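# Move old blue thermal pad from cold plate to tray

## Task

Remove the old blue thermal pad from the cold plate and place it in the tray, keeping the cold plate resting on the table (it must never be lifted).

## Robot and tools

Robot: two arms, left_arm and right_arm, each with six revolute joints and a parallel gripper. Joint order for both arms, base to hand: waist, shoulder, elbow, forearm roll, wrist pitch, wrist roll. Nominal joint ranges in radians: waist -2.618 to 2.618, shoulder 0.000 to 3.140, elbow -2.967 to 0.000, forearm roll -1.745 to 1.745, wrist pitch -1.220 to 1.220, wrist roll -2.094 to 2.094. True ends may differ by up to 0.014 rad either way; a target more than 0.014 rad beyond a stated end (and further out than the current angle) gets the call refused, and one beyond the real end is clipped, reported as "joint sent to its limit".

Frames: the scene frame has its origin on the table surface midway between the nominal arm bases, +z up, +x pointing out over the table, left_arm on +y (image left/right does not match these names). Calibrated bases: left_arm at (-0.014, +0.264, +0.013) m, quat_wxyz (+1.000, 0, 0, -0.010); right_arm at (+0.024, -0.248, +0.013) m, quat_wxyz (+1.000, 0, 0, +0.016). Reported hand positions, orientations and wrist-camera poses are in that arm's own base frame; fixed cameras and the table are in the scene frame. Printed hand poses may be off by a few centimetres, more at long reach. The gripper's fingers point along its +z and close along its y; end_effector_position is the spot between the pads, about 5 mm short of the tips.

A row is always 14 numbers covering both arms even if one is idle: left_arm waist, shoulder, elbow, forearm roll, wrist pitch, wrist roll, opening, then the same seven for right_arm. Joint numbers are absolute target angles in radians (not offsets). Opening is absolute on a -1 (closed) to +1 (fully open, 0.070 m pad gap) scale. To keep a joint still, resend its value from "Joint targets"; to leave a gripper alone, resend its current command (0 is a real command meaning half open).

execute_actions: actions is a list of actions; each action is a list of up to 15 rows, one row per 1/30 s step; a short action repeats its final row to fill 15 steps. An empty list just returns state and images. cameras selects images (omitted/null/["all"] gives all, [] gives none; an unknown name invalidates the call).

move: target is one 14-number row or a list of up to 15 rows, all absolute joint angles plus openings, sharing at most 10 s. All joints interpolate together, so hands follow curves and nothing avoids obstacles or the other arm. speed (rad/s, 0.01 to 3, default 0.5) caps the fastest joint; one value or one per target. blend (rad) rounds corners between listed targets; default 0 stops at each. opening_speed (0.2 or more, units of the -1..1 scale per second) ramps grippers. blocking=false returns after about 0.5 s while the move continues; a new move takes over from the current point. The result adds a "move:" line: done, off_target (resting more than 0.01 rad away, e.g. blocked by contact or weight), moving, held (a check withheld steps or the clearance check stopped it) or fault; limits=held means steps were withheld. Later-target opening changes are applied only after arrival and rest.

wait: seconds 0 to 10; arms hold their last command, a running move carries on. stop: brakes the running move; needs braking room. zoom_image: camera (cam_high, cam_low, cam_left_wrist, cam_right_wrist) and region [x0, y0, x1, y1] in pixels, at most 504 by 504, from that camera's latest image. finished_scene: scene = the current scene's number; irreversible, so call only when the pad is resting in the tray.

Images are 896x504 each. Calibration (intrinsics, distortion, T_world_to_cam) is given per camera; fixed cameras may have shifted up to about 2.3 degrees and 9 mm, and wrist views can lag arm motion.

Result lines: Joint positions (six angles per arm plus pad gap in m), Joint targets (what the drive is heading to now), Tool commands, grip_measured (finger opening on the command scale), joint torques (whole drive output incl. gravity, noisy, offset; positive toward larger angle), "joint command not followed" (clearance check between arms altered steps), MOTOR HOT (motor at 65 °C), TORQUE FAULT and OVER-TEMPERATURE FAULT.

Motion limits: joint targets move at most 3 rad/s, reaching that in 0.6 s; per step a target stays within 0.963 rad of the measured angle; if a step would shift the hand over 70 mm, that arm's targets are scaled back. Unfinished motion may need to be re-sent.

Gripping: once pads touch, command about 0.05 below the grip_measured reading for full force, less for a gentler hold. Thin items under about 2 mm (like a pad) get proportionally less force. Closing from fully open takes about 1.0 s. Fast closes squeeze harder.

Avoid: dropping the pad or releasing it while moving; lifting or dragging the cold plate; knocking anything off the table; fast impacts and deep pushes past contact; arm-to-arm contact or closing a gripper on the other arm's fingers (can end the task). Contact torque at a load limit (waist, shoulder, elbow 20 N m; wrist joints 6.96 N m, motors give about 4 N m) stops that arm for 10 s. Holding loads, stretched poses or pushing into unreachable poses heat motors; at 80 °C the arm goes limp and drops for 30 to 60 s. Loose objects may occasionally be nudged by outside pushes.

Each tool is called after ">>>" as name([rows], argument=value, ...), one row to a line, values as JSON.

## Session

>>> execute_actions(actions=[])

Scene clock: 0.00 s.
left_arm: end_effector_position=(+0.2282, +0.1332, +0.3338) grip_measured=+0.98 end_effector_quat_wxyz=(+0.586, -0.302, +0.752, +0.032) | right_arm: end_effector_position=(+0.3651, +0.3733, +0.1283) grip_measured=+1.00 end_effector_quat_wxyz=(+0.481, -0.175, +0.856, -0.076)
Joint positions: left_arm=[0.872 0.725 -0.807 -0.726 0.649 0.431 0.069] | right_arm=[1.12 2.099 -1.504 -1.233 0.916 1.461 0.07]
Joint torques (N m): no reading
Joint targets: left_arm=[0.872 0.725 -0.807 -0.726 0.649 0.431] | right_arm=[1.120 2.099 -1.504 -1.233 0.916 1.461]
Tool commands: left_gripper/opening=+1.0 right_gripper/opening=+1.0

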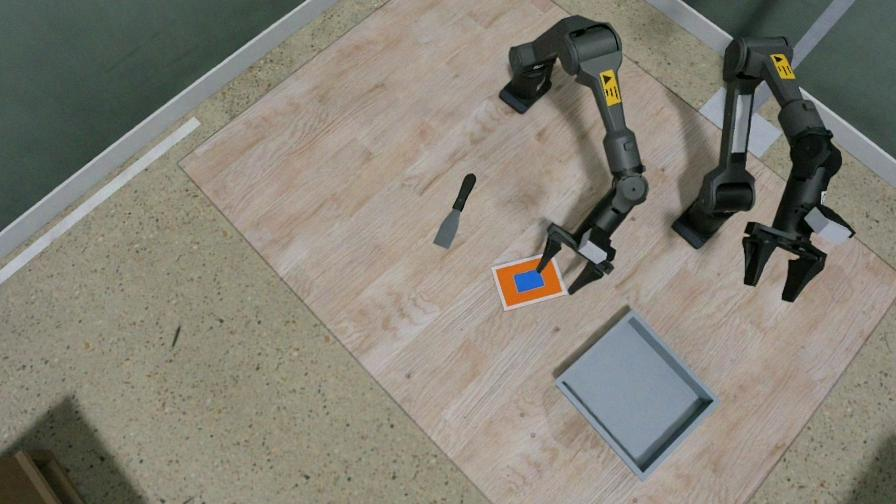

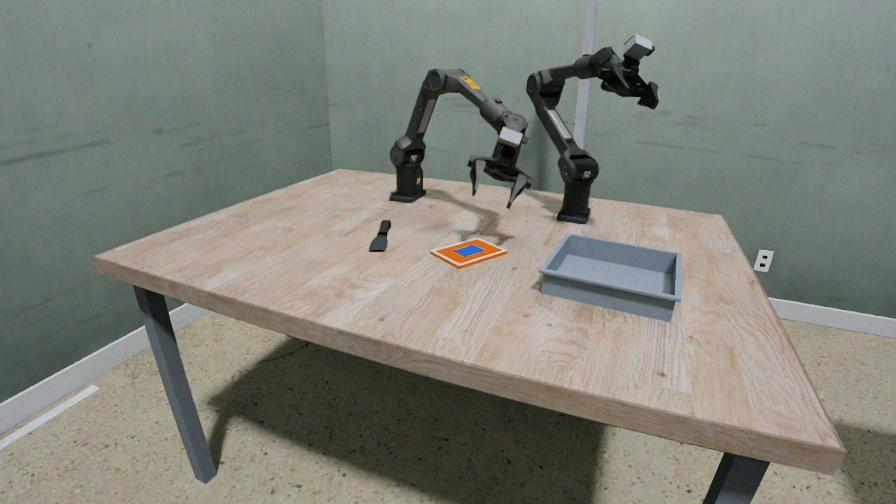

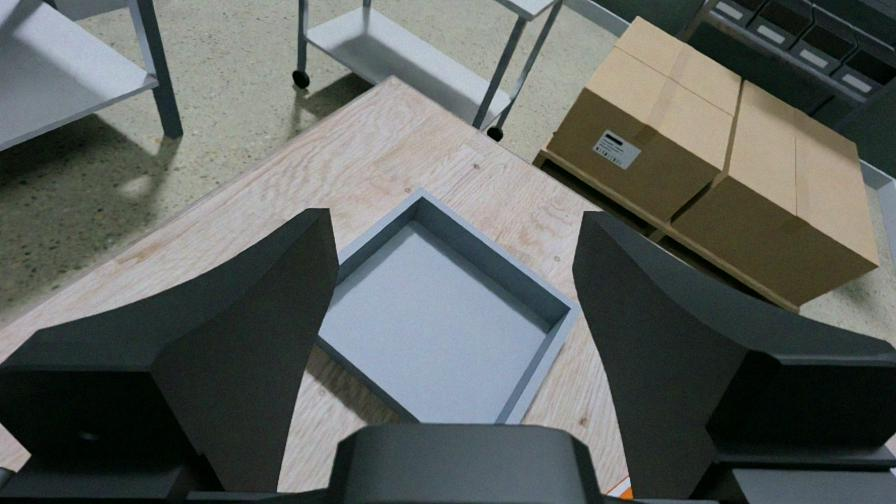

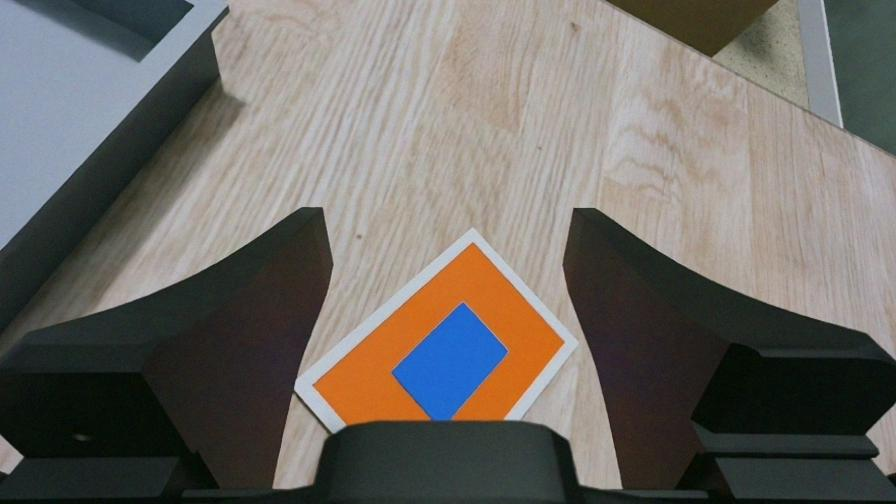

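>>> zoom_image(camera="cam_right_wrist", region=[270, 200, 600, 440])

>>> zoom_image(camera="cam_high", region=[420, 160, 590, 330])

>>> zoom_image(camera="cam_low", region=[340, 200, 540, 300])

Scaled by 1.527 from the camera's 896x504 image, which has a finer 1280x720 frame.

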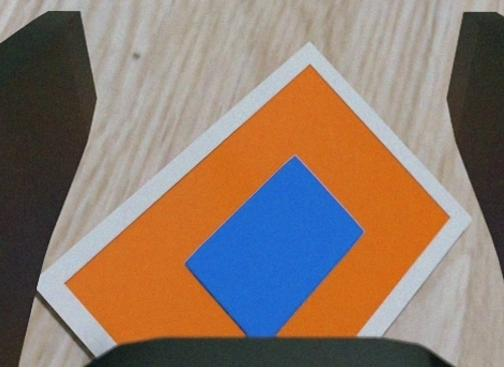

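Scaled by 2.965 from the camera's 896x504 image, which has a finer 1280x720 frame.

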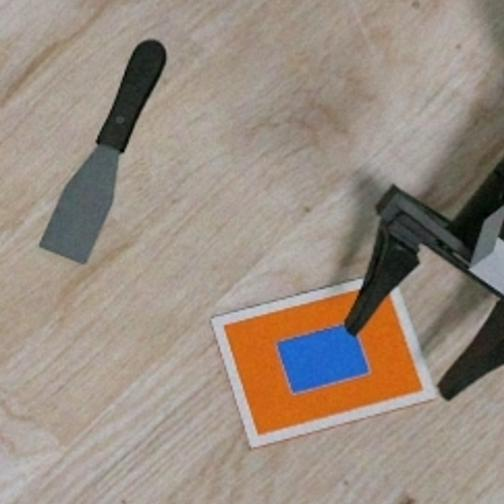

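Scaled by 2.520 from the camera's 896x504 image, which has a finer 1280x720 frame.

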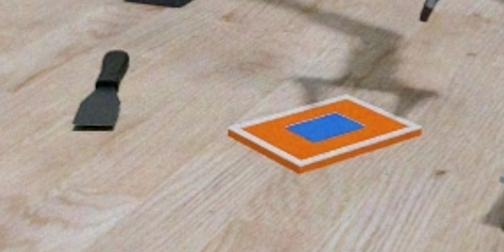

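>>> move([
  [0.45, 1.1, -0.9, -0.4, 0.64, -0.3, 1.0, 0.45, 1.5, -0.75, -0.2, 0.3, 0.25, 1.0],
  [-0.269, 1.732, -1.22, 0.0, 0.623, -1.2, 1.0, 0.267, 1.377, -0.624, 0.0, 0.207, 0.0, 1.0],
], speed=1.2, blend=[0.2, 0])

Scene clock: 77.57 s.
left_arm: end_effector_position=(+0.4159, -0.1150, +0.1192) grip_measured=+0.98 end_effector_quat_wxyz=(+0.191, -0.433, +0.864, -0.173) | right_arm: end_effector_position=(+0.3248, +0.0887, +0.0999) grip_measured=+1.00 end_effector_quat_wxyz=(+0.339, -0.125, +0.931, +0.045)
Joint positions: left_arm=[-0.27 1.734 -1.22 0 0.624 -1.2 0.069] | right_arm=[0.267 1.377 -0.624 0 0.207 0 0.07]
Joint torques (N m): left_arm=[0.96 -10.64 -4.63 0.04 -0.86 0] | right_arm=[-0.2 -5.02 -5.37 -0.13 -0.56 0.12]
Joint targets: left_arm=[-0.269 1.732 -1.220 0.000 0.623 -1.200] | right_arm=[0.267 1.377 -0.624 0.000 0.207 0.000]
move: done
camera_calibration:
cam_left_wrist: T_world_to_cam=[[0.692944, -0.565391, 0.447395, -0.402653], [-0.718938, -0.58865, 0.369621, 0.184176], [0.0543788, -0.577775, -0.814382, 0.131029], [0, 0, 0, 1]] pos_world=[0.404302, -0.0435359, 0.218777]
cam_right_wrist: T_world_to_cam=[[0.256259, -0.966535, 0.0119204, 0.00036755], [-0.963185, -0.256369, -0.0809259, 0.343502], [0.0812737, 0.00925644, -0.996649, 0.198165], [0, 0, 0, 1]] pos_world=[0.314656, 0.0865843, 0.225295]

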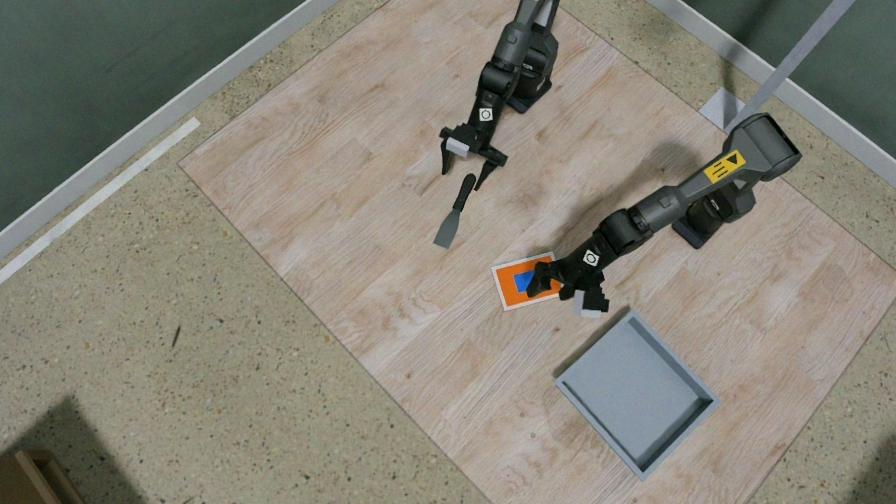

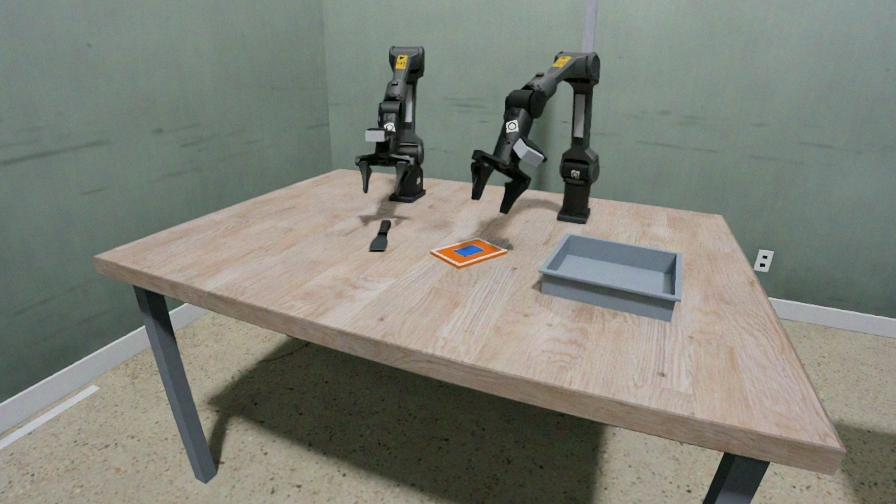

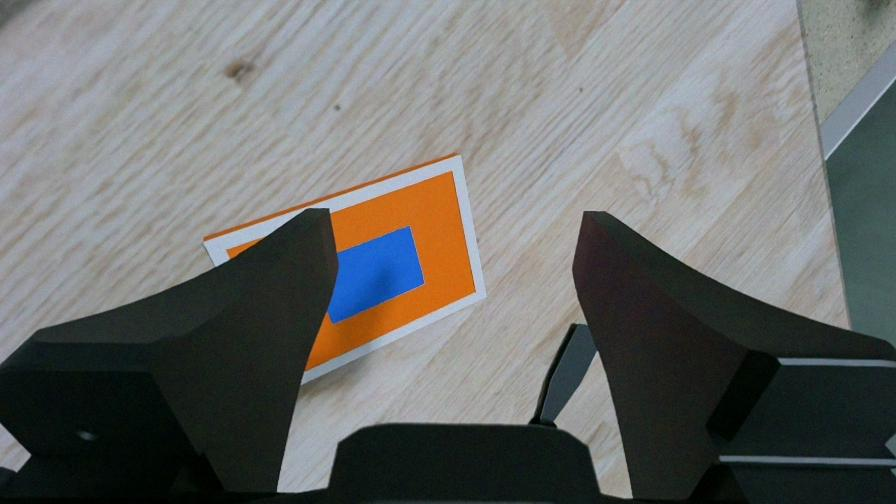

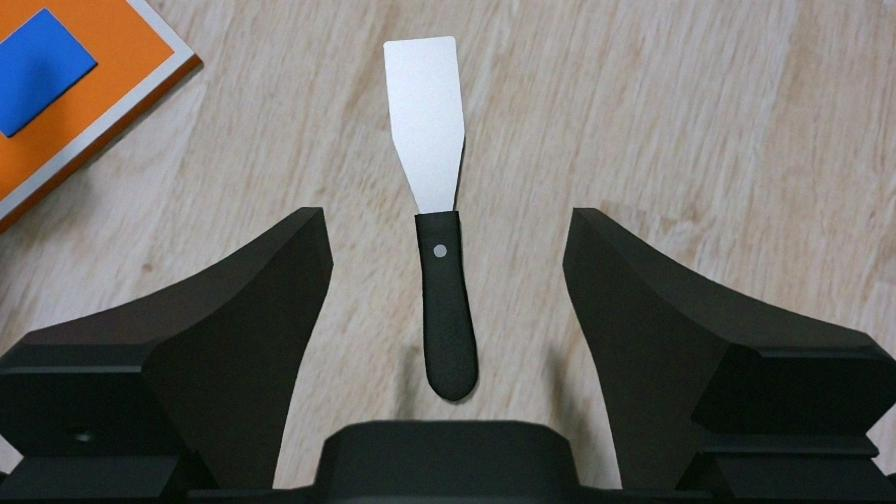

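>>> zoom_image(camera="cam_right_wrist", region=[340, 20, 540, 420])

>>> zoom_image(camera="cam_right_wrist", region=[0, 0, 220, 240])

>>> zoom_image(camera="cam_left_wrist", region=[180, 140, 620, 430])

Scaled by 1.260 from the camera's 896x504 image, which has a finer 1280x720 frame.

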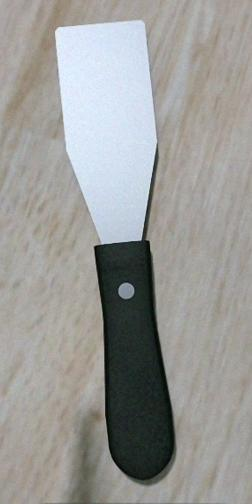

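Scaled by 2.100 from the camera's 896x504 image, which has a finer 1280x720 frame.

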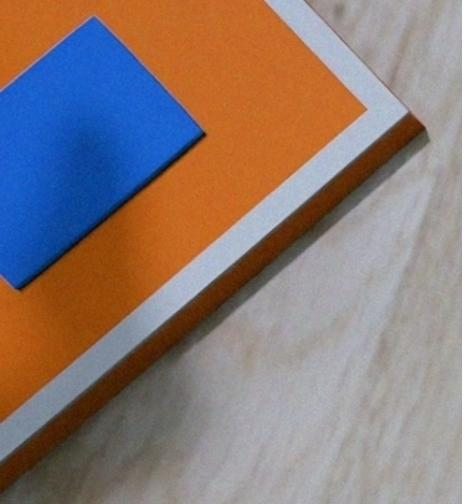

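Scaled by 1.145 from the camera's 896x504 image, which has a finer 1280x720 frame.

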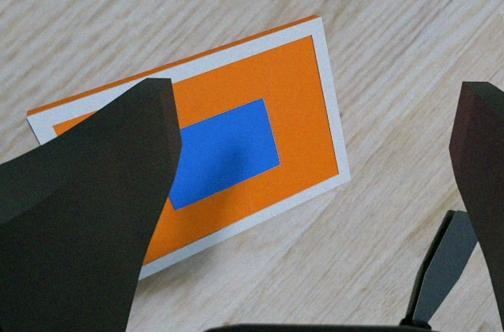

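>>> move(target=[-0.2866, 2.1204, -1.657, 0.0, 1.1947, -1.3617, 1.0, 0.2304, 1.6281, -0.6821, 0.3181, 0.2017, -0.4211, 1.0], speed=0.6)

Scene clock: 153.37 s.
left_arm: end_effector_position=(+0.4045, -0.1191, +0.0495) grip_measured=+0.98 end_effector_quat_wxyz=(-0.001, -0.512, +0.859, +0.001) | right_arm: end_effector_position=(+0.3324, +0.0924, +0.0345) grip_measured=+1.00 end_effector_quat_wxyz=(+0.254, -0.171, +0.951, +0.046)
Joint positions: left_arm=[-0.286 2.123 -1.658 0 1.195 -1.362 0.069] | right_arm=[0.231 1.629 -0.681 0.319 0.202 -0.422 0.07]
Joint torques (N m): left_arm=[-0.36 -14.31 -3.56 0.16 -0.16 -0.1] | right_arm=[-1 -7.68 -4.85 -0.14 -0.48 0.18]
Joint targets: left_arm=[-0.287 2.120 -1.657 0.000 1.195 -1.362] | right_arm=[0.230 1.628 -0.682 0.318 0.202 -0.421]
move: done
camera_calibration:
cam_left_wrist: T_world_to_cam=[[0.880727, -0.473178, -0.0205563, -0.407677], [-0.372295, -0.718477, 0.587527, 0.0329484], [-0.292774, -0.509798, -0.808944, 0.220792], [0, 0, 0, 1]] pos_world=[0.435961, -0.0566721, 0.15087]
cam_right_wrist: T_world_to_cam=[[0.343523, -0.939062, 0.0124266, -0.028825], [-0.935288, -0.340885, 0.095047, 0.339075], [-0.085019, -0.0442733, -0.995395, 0.192497], [0, 0, 0, 1]] pos_world=[0.343401, 0.0970397, 0.15974]

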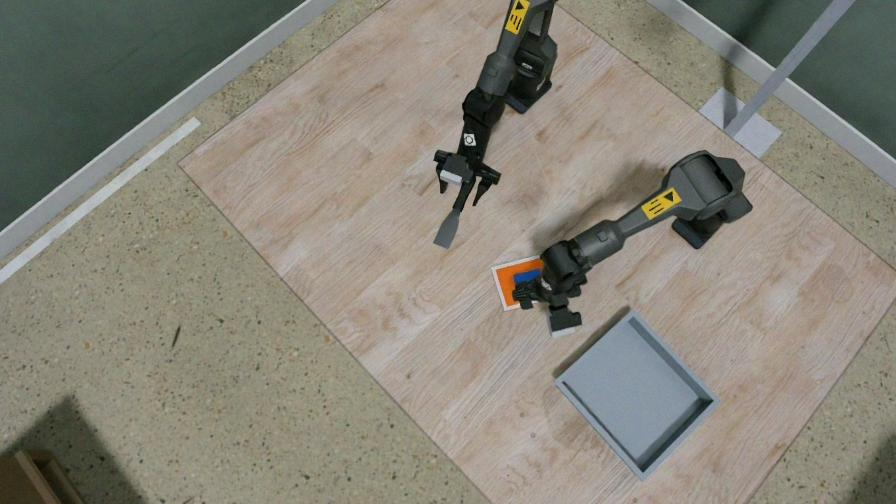

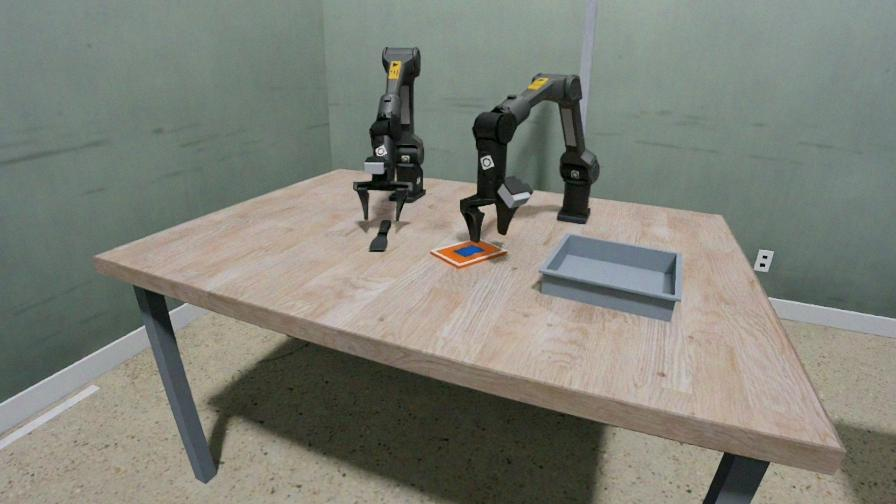

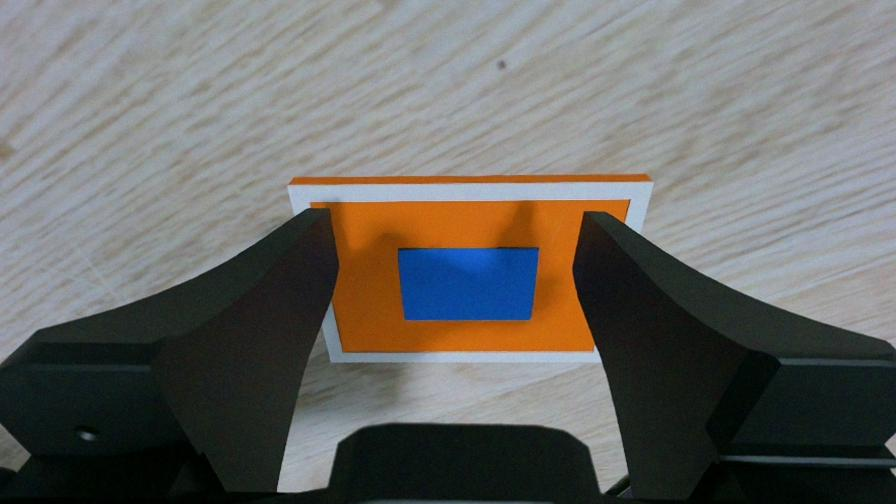

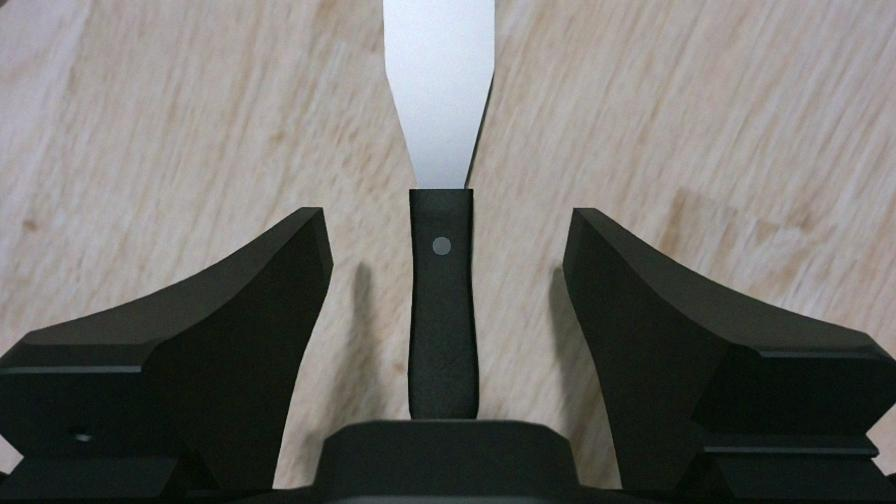

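>>> move(target=[-0.2633, 2.1985, -1.5762, 0.0, 1.0357, -1.3385, 1.0, 0.2373, 1.7248, -0.6323, 0.9221, 0.0744, -1.0237, 1.0], speed=0.4)

Scene clock: 208.53 s.
left_arm: end_effector_position=(+0.4094, -0.1106, -0.0018) grip_measured=+0.98 end_effector_quat_wxyz=(+0.000, -0.512, +0.859, +0.000) | right_arm: end_effector_position=(+0.3318, +0.0937, +0.0042) grip_measured=+1.00 end_effector_quat_wxyz=(+0.255, -0.171, +0.951, +0.046)
Joint positions: left_arm=[-0.264 2.198 -1.576 0 1.035 -1.338 0.069] | right_arm=[0.237 1.725 -0.632 0.923 0.074 -1.025 0.07]
Joint torques (N m): left_arm=[0.98 -13.11 -3.28 0.11 -0.01 -0.01] | right_arm=[-0.09 -7.22 -3.62 -0.14 -0.18 0.17]
Joint targets: left_arm=[-0.263 2.198 -1.576 0.000 1.036 -1.339] | right_arm=[0.237 1.725 -0.632 0.922 0.074 -1.024]
move: done
camera_calibration:
cam_left_wrist: T_world_to_cam=[[0.880238, -0.474176, -0.0184233, -0.408892], [-0.374354, -0.717745, 0.587112, 0.071931], [-0.291618, -0.509901, -0.809296, 0.184522], [0, 0, 0, 1]] pos_world=[0.440659, -0.0481706, 0.0995678]
cam_right_wrist: T_world_to_cam=[[0.343191, -0.939174, 0.0130973, -0.0268443], [-0.935624, -0.340601, 0.0927254, 0.341843], [-0.0826243, -0.0440767, -0.995606, 0.161498], [0, 0, 0, 1]] pos_world=[0.342393, 0.0983388, 0.129443]

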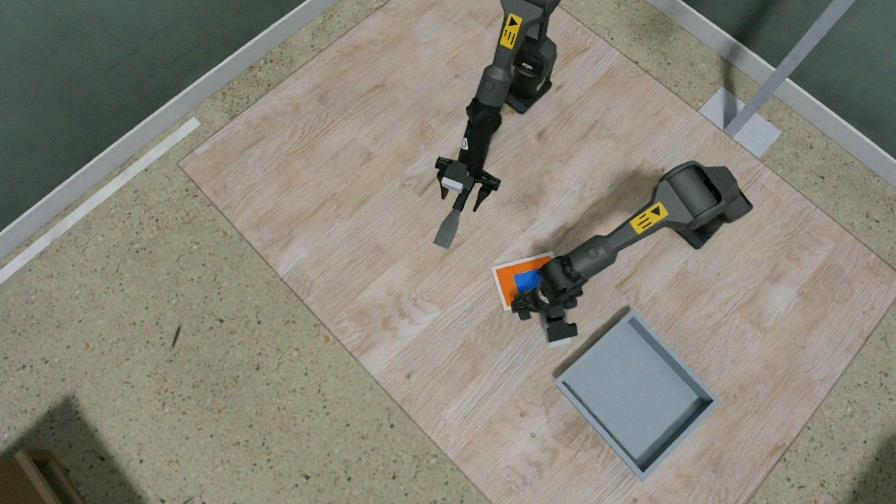

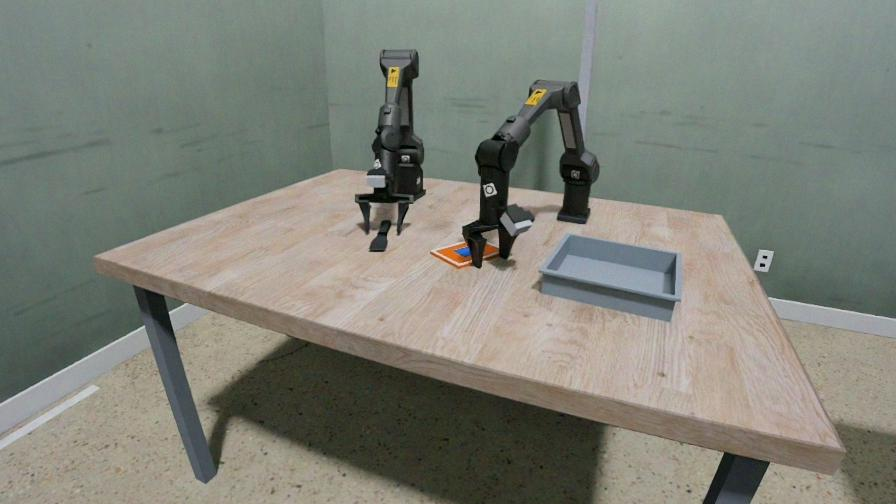

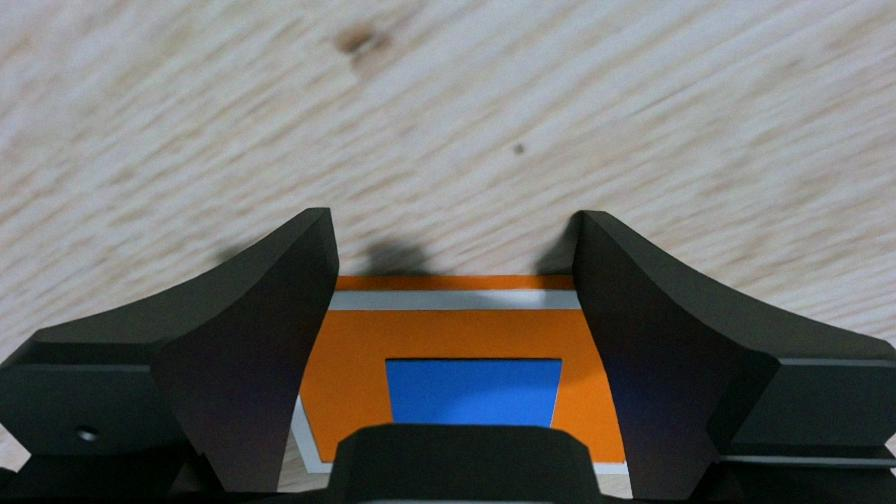

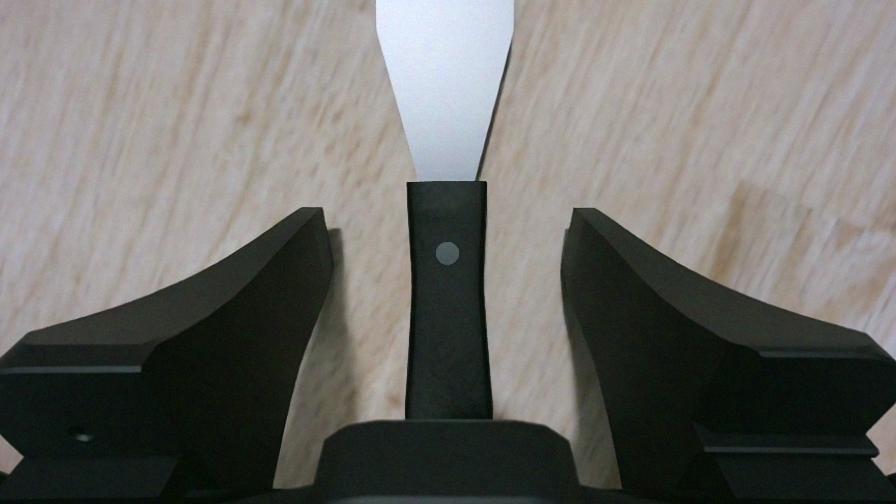

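>>> move(target=[-0.2859, 2.1923, -1.5646, 0.0, 1.0303, -1.361, 1.0, 0.237, 1.725, -0.632, 0.922, 0.074, -1.024, -0.6], speed=0.15, opening_speed=1.0)

Scene clock: 269.03 s.
left_arm: end_effector_position=(+0.4050, -0.1189, -0.0018) grip_measured=+0.98 end_effector_quat_wxyz=(+0.000, -0.512, +0.859, +0.000) | right_arm: end_effector_position=(+0.3318, +0.0937, +0.0042) grip_measured=-0.40 end_effector_quat_wxyz=(+0.255, -0.171, +0.951, +0.046)
Joint positions: left_arm=[-0.285 2.192 -1.565 0 1.03 -1.361 0.069] | right_arm=[0.237 1.725 -0.632 0.922 0.074 -1.024 0.021]
Joint torques (N m): left_arm=[0.37 -14.18 -2.55 -0.35 -0.02 -0.12] | right_arm=[-1.22 -6.7 -3.25 -0.12 -0.26 -0.09]
Joint targets: left_arm=[-0.286 2.192 -1.565 0.000 1.030 -1.361] | right_arm=[0.237 1.725 -0.632 0.922 0.074 -1.024]
move: done
camera_calibration:
cam_left_wrist: T_world_to_cam=[[0.880569, -0.473554, -0.0185861, -0.409135], [-0.373747, -0.718023, 0.587159, 0.064078], [-0.291397, -0.510087, -0.809258, 0.178925], [0, 0, 0, 1]] pos_world=[0.436359, -0.0564712, 0.099568]
cam_right_wrist: T_world_to_cam=[[0.34319, -0.939175, 0.0130632, -0.0268393], [-0.935616, -0.340598, 0.0928185, 0.341828], [-0.0827236, -0.0440765, -0.995597, 0.161531], [0, 0, 0, 1]] pos_world=[0.342393, 0.0983388, 0.129443]

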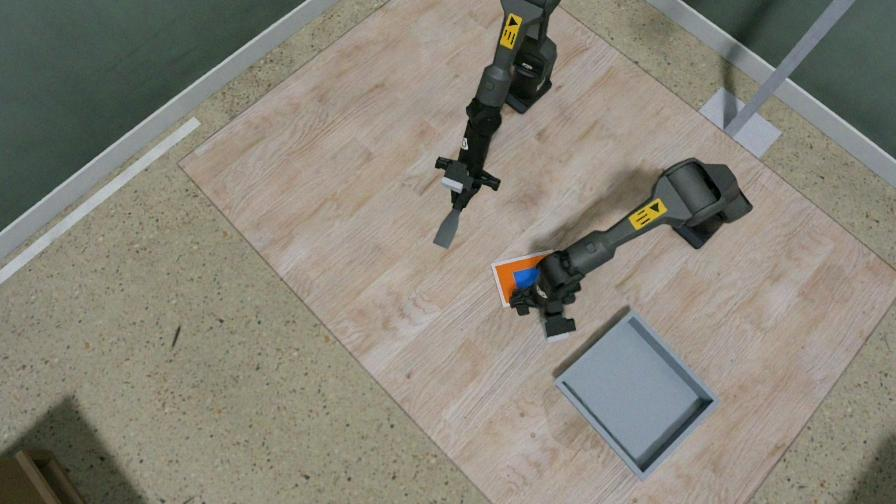

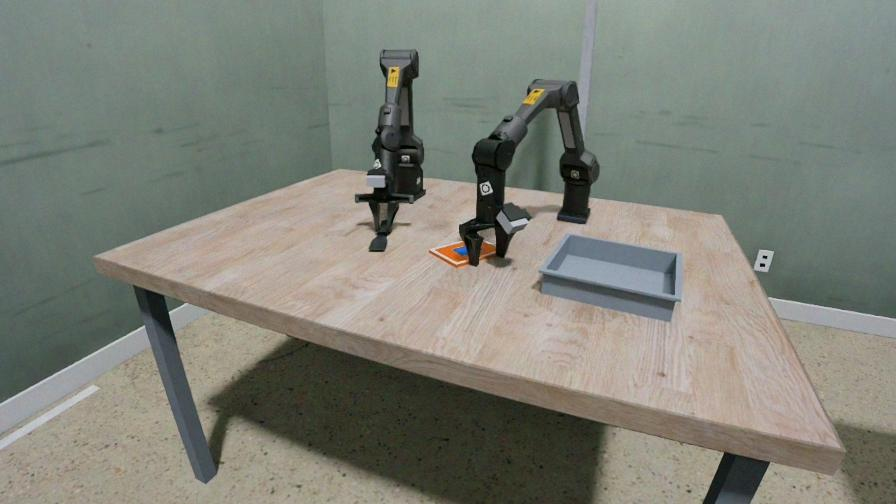

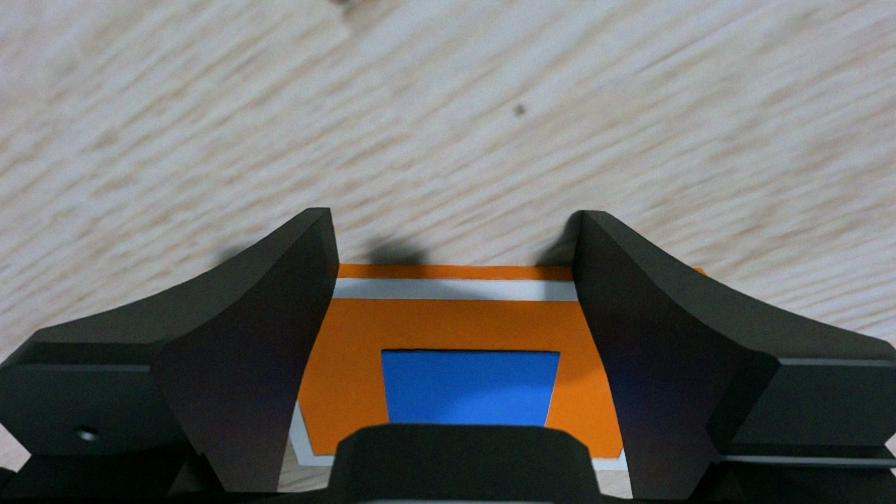

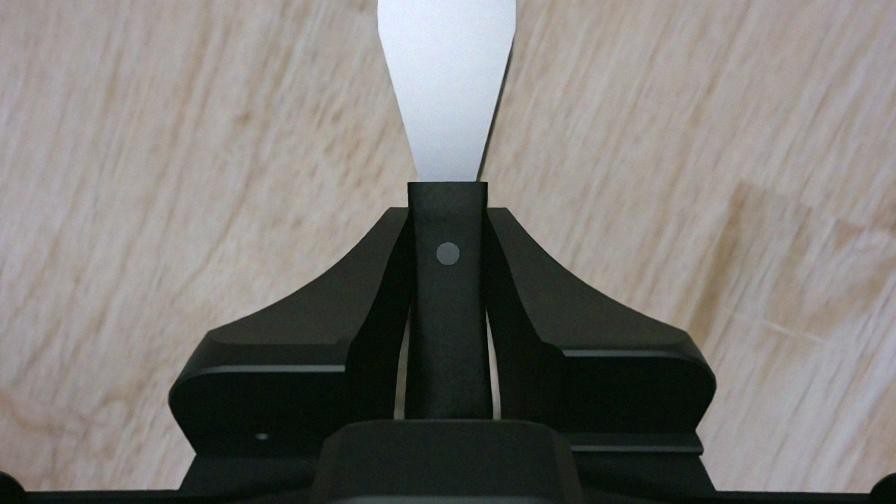

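>>> move([
  [-0.2633, 2.1985, -1.5762, 0.0, 1.0357, -1.3385, -1.0, 0.237, 1.675, -0.632, 0.922, 0.074, -1.024, -0.6],
  [-0.24, 2.08, -1.5, -0.05, 0.98, -0.9, -1.0, 0.2373, 1.5581, -0.7271, 0.1941, 0.312, -0.2879, -0.6],
  [-0.1772, 1.8683, -1.1254, -0.2725, 0.5141, 0.529, -1.0, 0.3535, 1.5588, -0.7026, 0.7284, 0.4906, -1.2758, -0.6],
], speed=[0.1, 0.6, 0.8], blend=[0.02, 0.1, 0], opening_speed=1.0)

Scene clock: 313.57 s.
left_arm: end_effector_position=(+0.4089, -0.1033, +0.0450) grip_measured=-1.00 end_effector_quat_wxyz=(+0.210, +0.240, +0.946, -0.053) | right_arm: end_effector_position=(+0.2733, +0.1752, +0.0554) grip_measured=-0.40 end_effector_quat_wxyz=(+0.226, -0.477, +0.840, +0.128)
Joint positions: left_arm=[-0.178 1.869 -1.125 -0.272 0.514 0.53 0] | right_arm=[0.354 1.558 -0.703 0.729 0.491 -1.277 0.021]
Joint torques (N m): left_arm=[0.99 -11.19 -3.5 -0.15 -0.48 -0.29] | right_arm=[-0.57 -5.9 -4.27 0.21 -0.15 0.14]
Joint targets: left_arm=[-0.177 1.868 -1.125 -0.273 0.514 0.529] | right_arm=[0.353 1.559 -0.703 0.728 0.491 -1.276]
move: done
camera_calibration:
cam_left_wrist: T_world_to_cam=[[-0.467868, -0.883644, -0.0165057, 0.10471], [-0.869052, 0.456585, 0.190468, 0.390948], [-0.16077, 0.103458, -0.981555, 0.243676], [0, 0, 0, 1]] pos_world=[0.42792, -0.111185, 0.166446]
cam_right_wrist: T_world_to_cam=[[0.855428, -0.517751, 0.0132774, -0.144785], [-0.516636, -0.851219, 0.0922671, 0.285079], [-0.0364694, -0.0857874, -0.995646, 0.205921], [0, 0, 0, 1]] pos_world=[0.278645, 0.185368, 0.180643]

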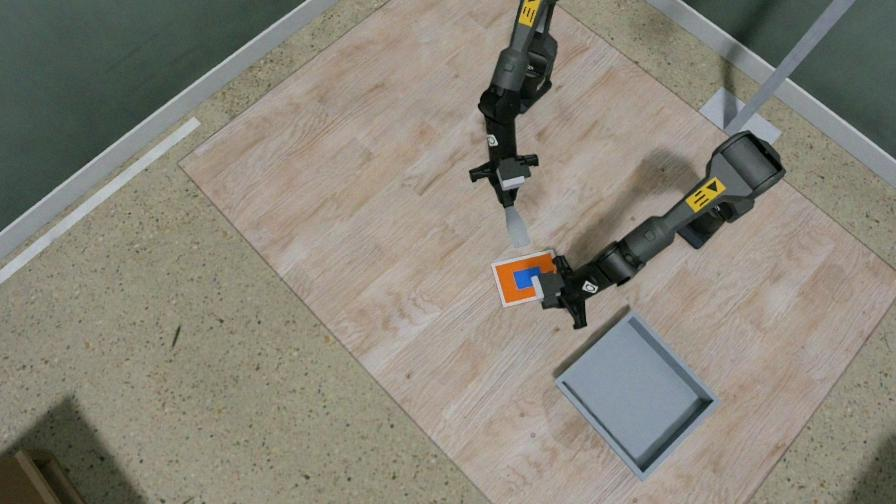

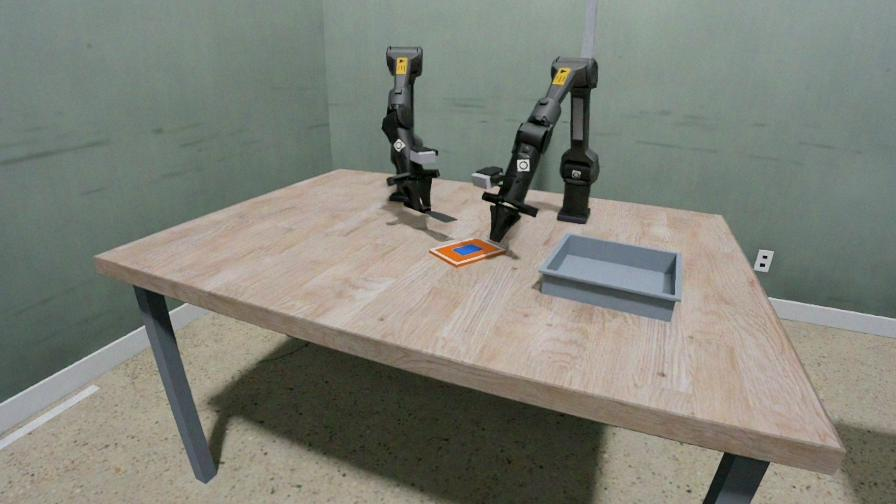

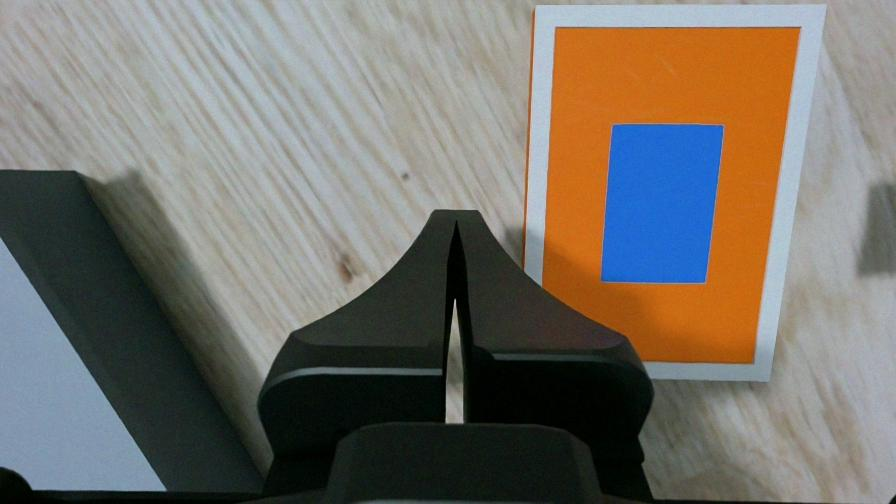

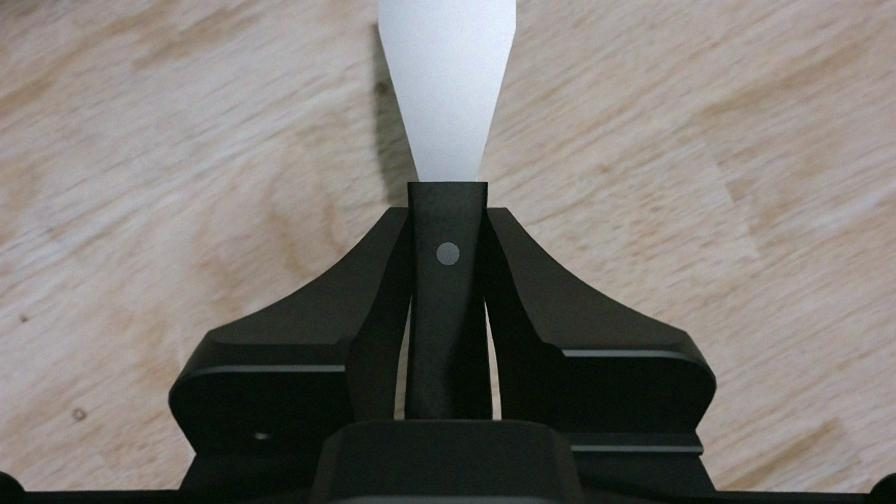

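>>> zoom_image(camera="cam_high", region=[460, 150, 620, 330])

>>> zoom_image(camera="cam_low", region=[370, 150, 540, 290])

Scaled by 2.800 from the camera's 896x504 image, which has a finer 1280x720 frame.

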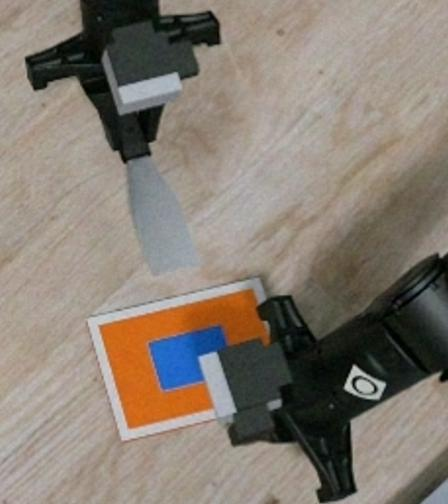

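Scaled by 2.965 from the camera's 896x504 image, which has a finer 1280x720 frame.

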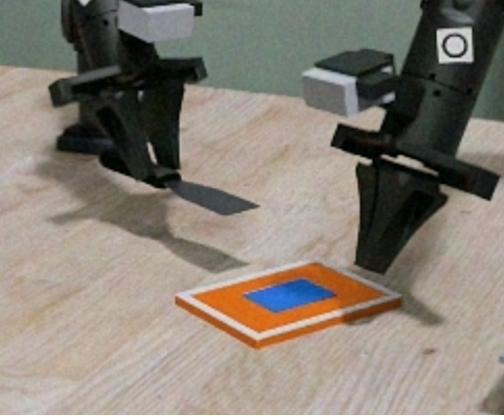

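>>> move(target=[-0.1913, 1.9774, -1.083, -0.3541, 0.3651, 0.6034, -1.0, 0.5027, 1.6932, -0.9645, 0.2545, 0.6722, -0.7115, -0.6], speed=0.3)

Scene clock: 358.00 s.
left_arm: end_effector_position=(+0.4130, -0.1078, -0.0002) grip_measured=-1.00 end_effector_quat_wxyz=(+0.210, +0.236, +0.947, -0.052) | right_arm: end_effector_position=(+0.2866, +0.1971, +0.0554) grip_measured=-0.40 end_effector_quat_wxyz=(+0.136, -0.488, +0.858, +0.077)
Joint positions: left_arm=[-0.191 1.978 -1.083 -0.354 0.365 0.603 0] | right_arm=[0.503 1.693 -0.965 0.253 0.672 -0.71 0.021]
Joint torques (N m): left_arm=[-0.46 -10.61 -2.93 -0.13 -0.45 -0.06] | right_arm=[-0.67 -8.14 -4.49 0.37 -0.23 -0.16]
Joint targets: left_arm=[-0.191 1.977 -1.083 -0.354 0.365 0.603] | right_arm=[0.503 1.693 -0.965 0.254 0.672 -0.712]
move: done
camera_calibration:
cam_left_wrist: T_world_to_cam=[[-0.460231, -0.88765, -0.0162556, 0.0982896], [-0.872897, 0.449089, 0.190709, 0.405841], [-0.161982, 0.10196, -0.981512, 0.200757], [0, 0, 0, 1]] pos_world=[0.432012, -0.115481, 0.121246]
cam_right_wrist: T_world_to_cam=[[0.85803, -0.513393, 0.0145611, -0.146479], [-0.493858, -0.816933, 0.297868, 0.285971], [-0.141028, -0.262771, -0.954496, 0.270888], [0, 0, 0, 1]] pos_world=[0.305115, 0.229599, 0.175513]

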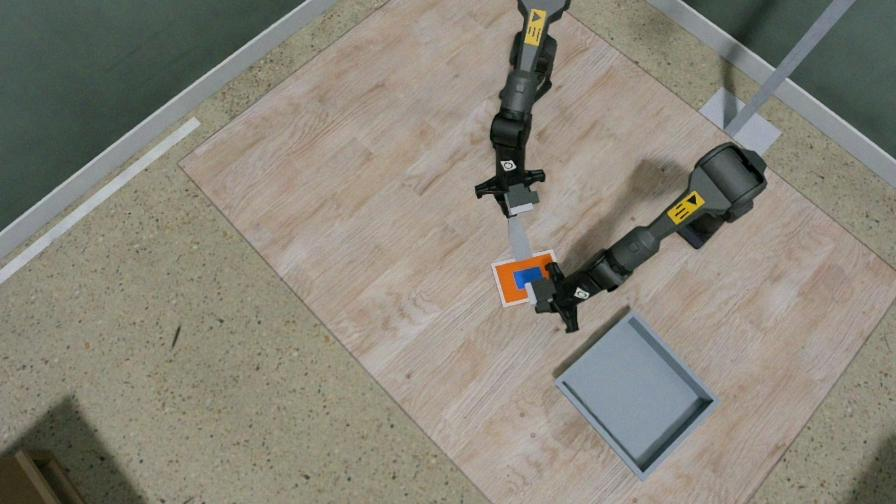

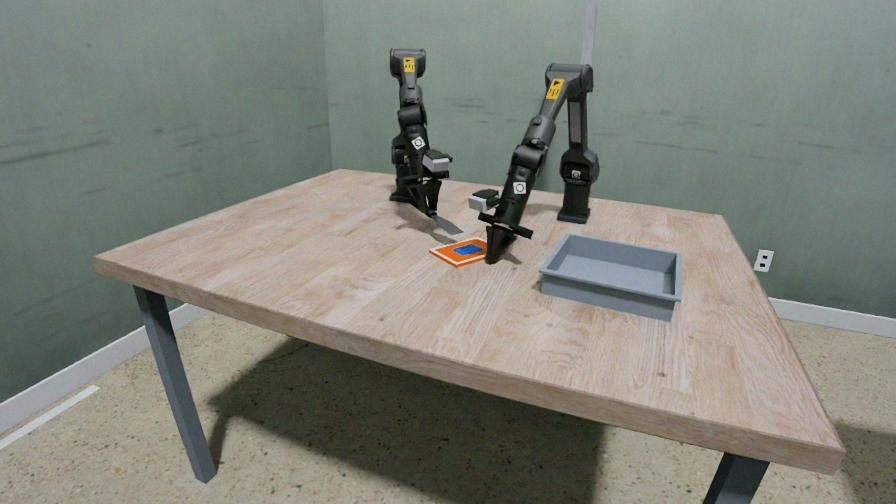

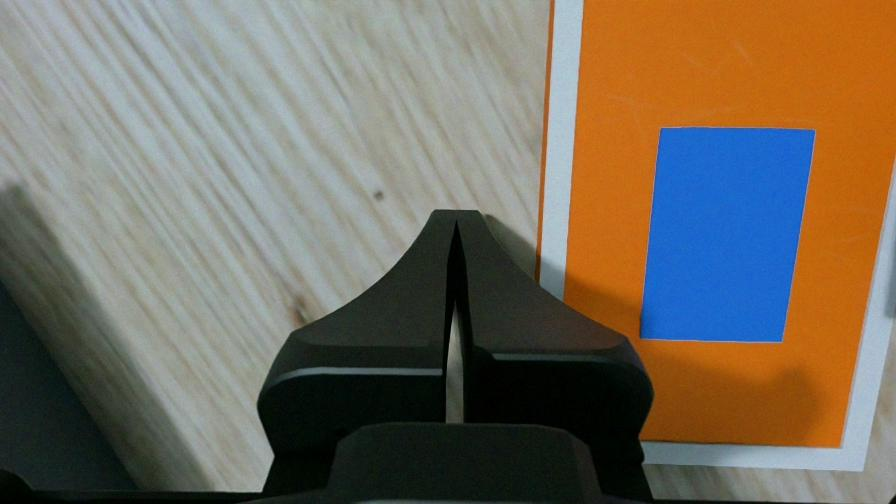

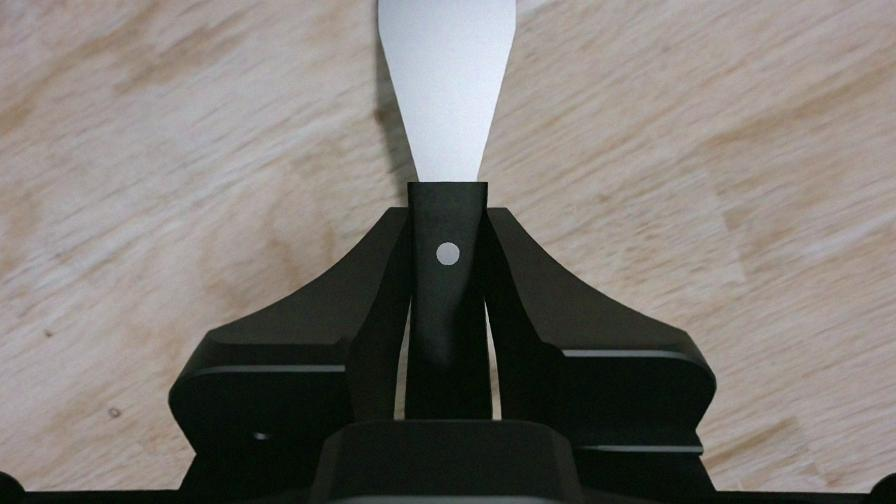

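>>> zoom_image(camera="cam_high", region=[470, 190, 610, 330])

>>> zoom_image(camera="cam_low", region=[390, 170, 540, 290])

>>> zoom_image(camera="cam_left_wrist", region=[520, 100, 896, 480])

Scaled by 3.600 from the camera's 896x504 image, which has a finer 1280x720 frame.

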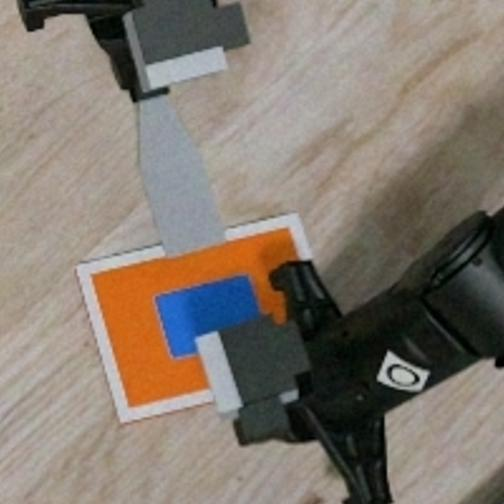

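Scaled by 3.360 from the camera's 896x504 image, which has a finer 1280x720 frame.

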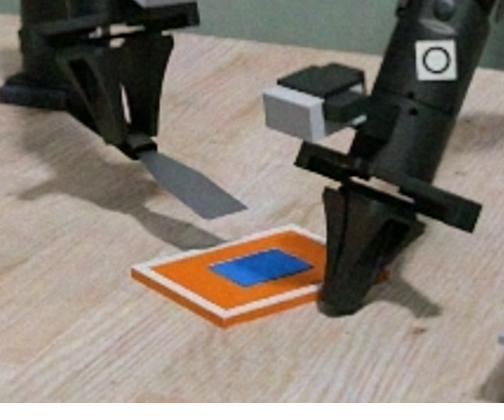

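Scaled by 1.326 from the camera's 896x504 image, which has a finer 1280x720 frame.

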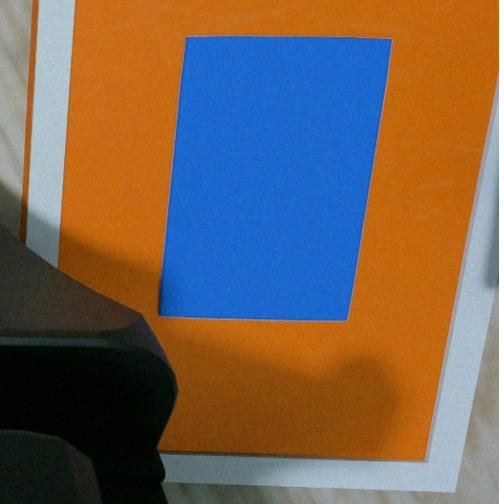

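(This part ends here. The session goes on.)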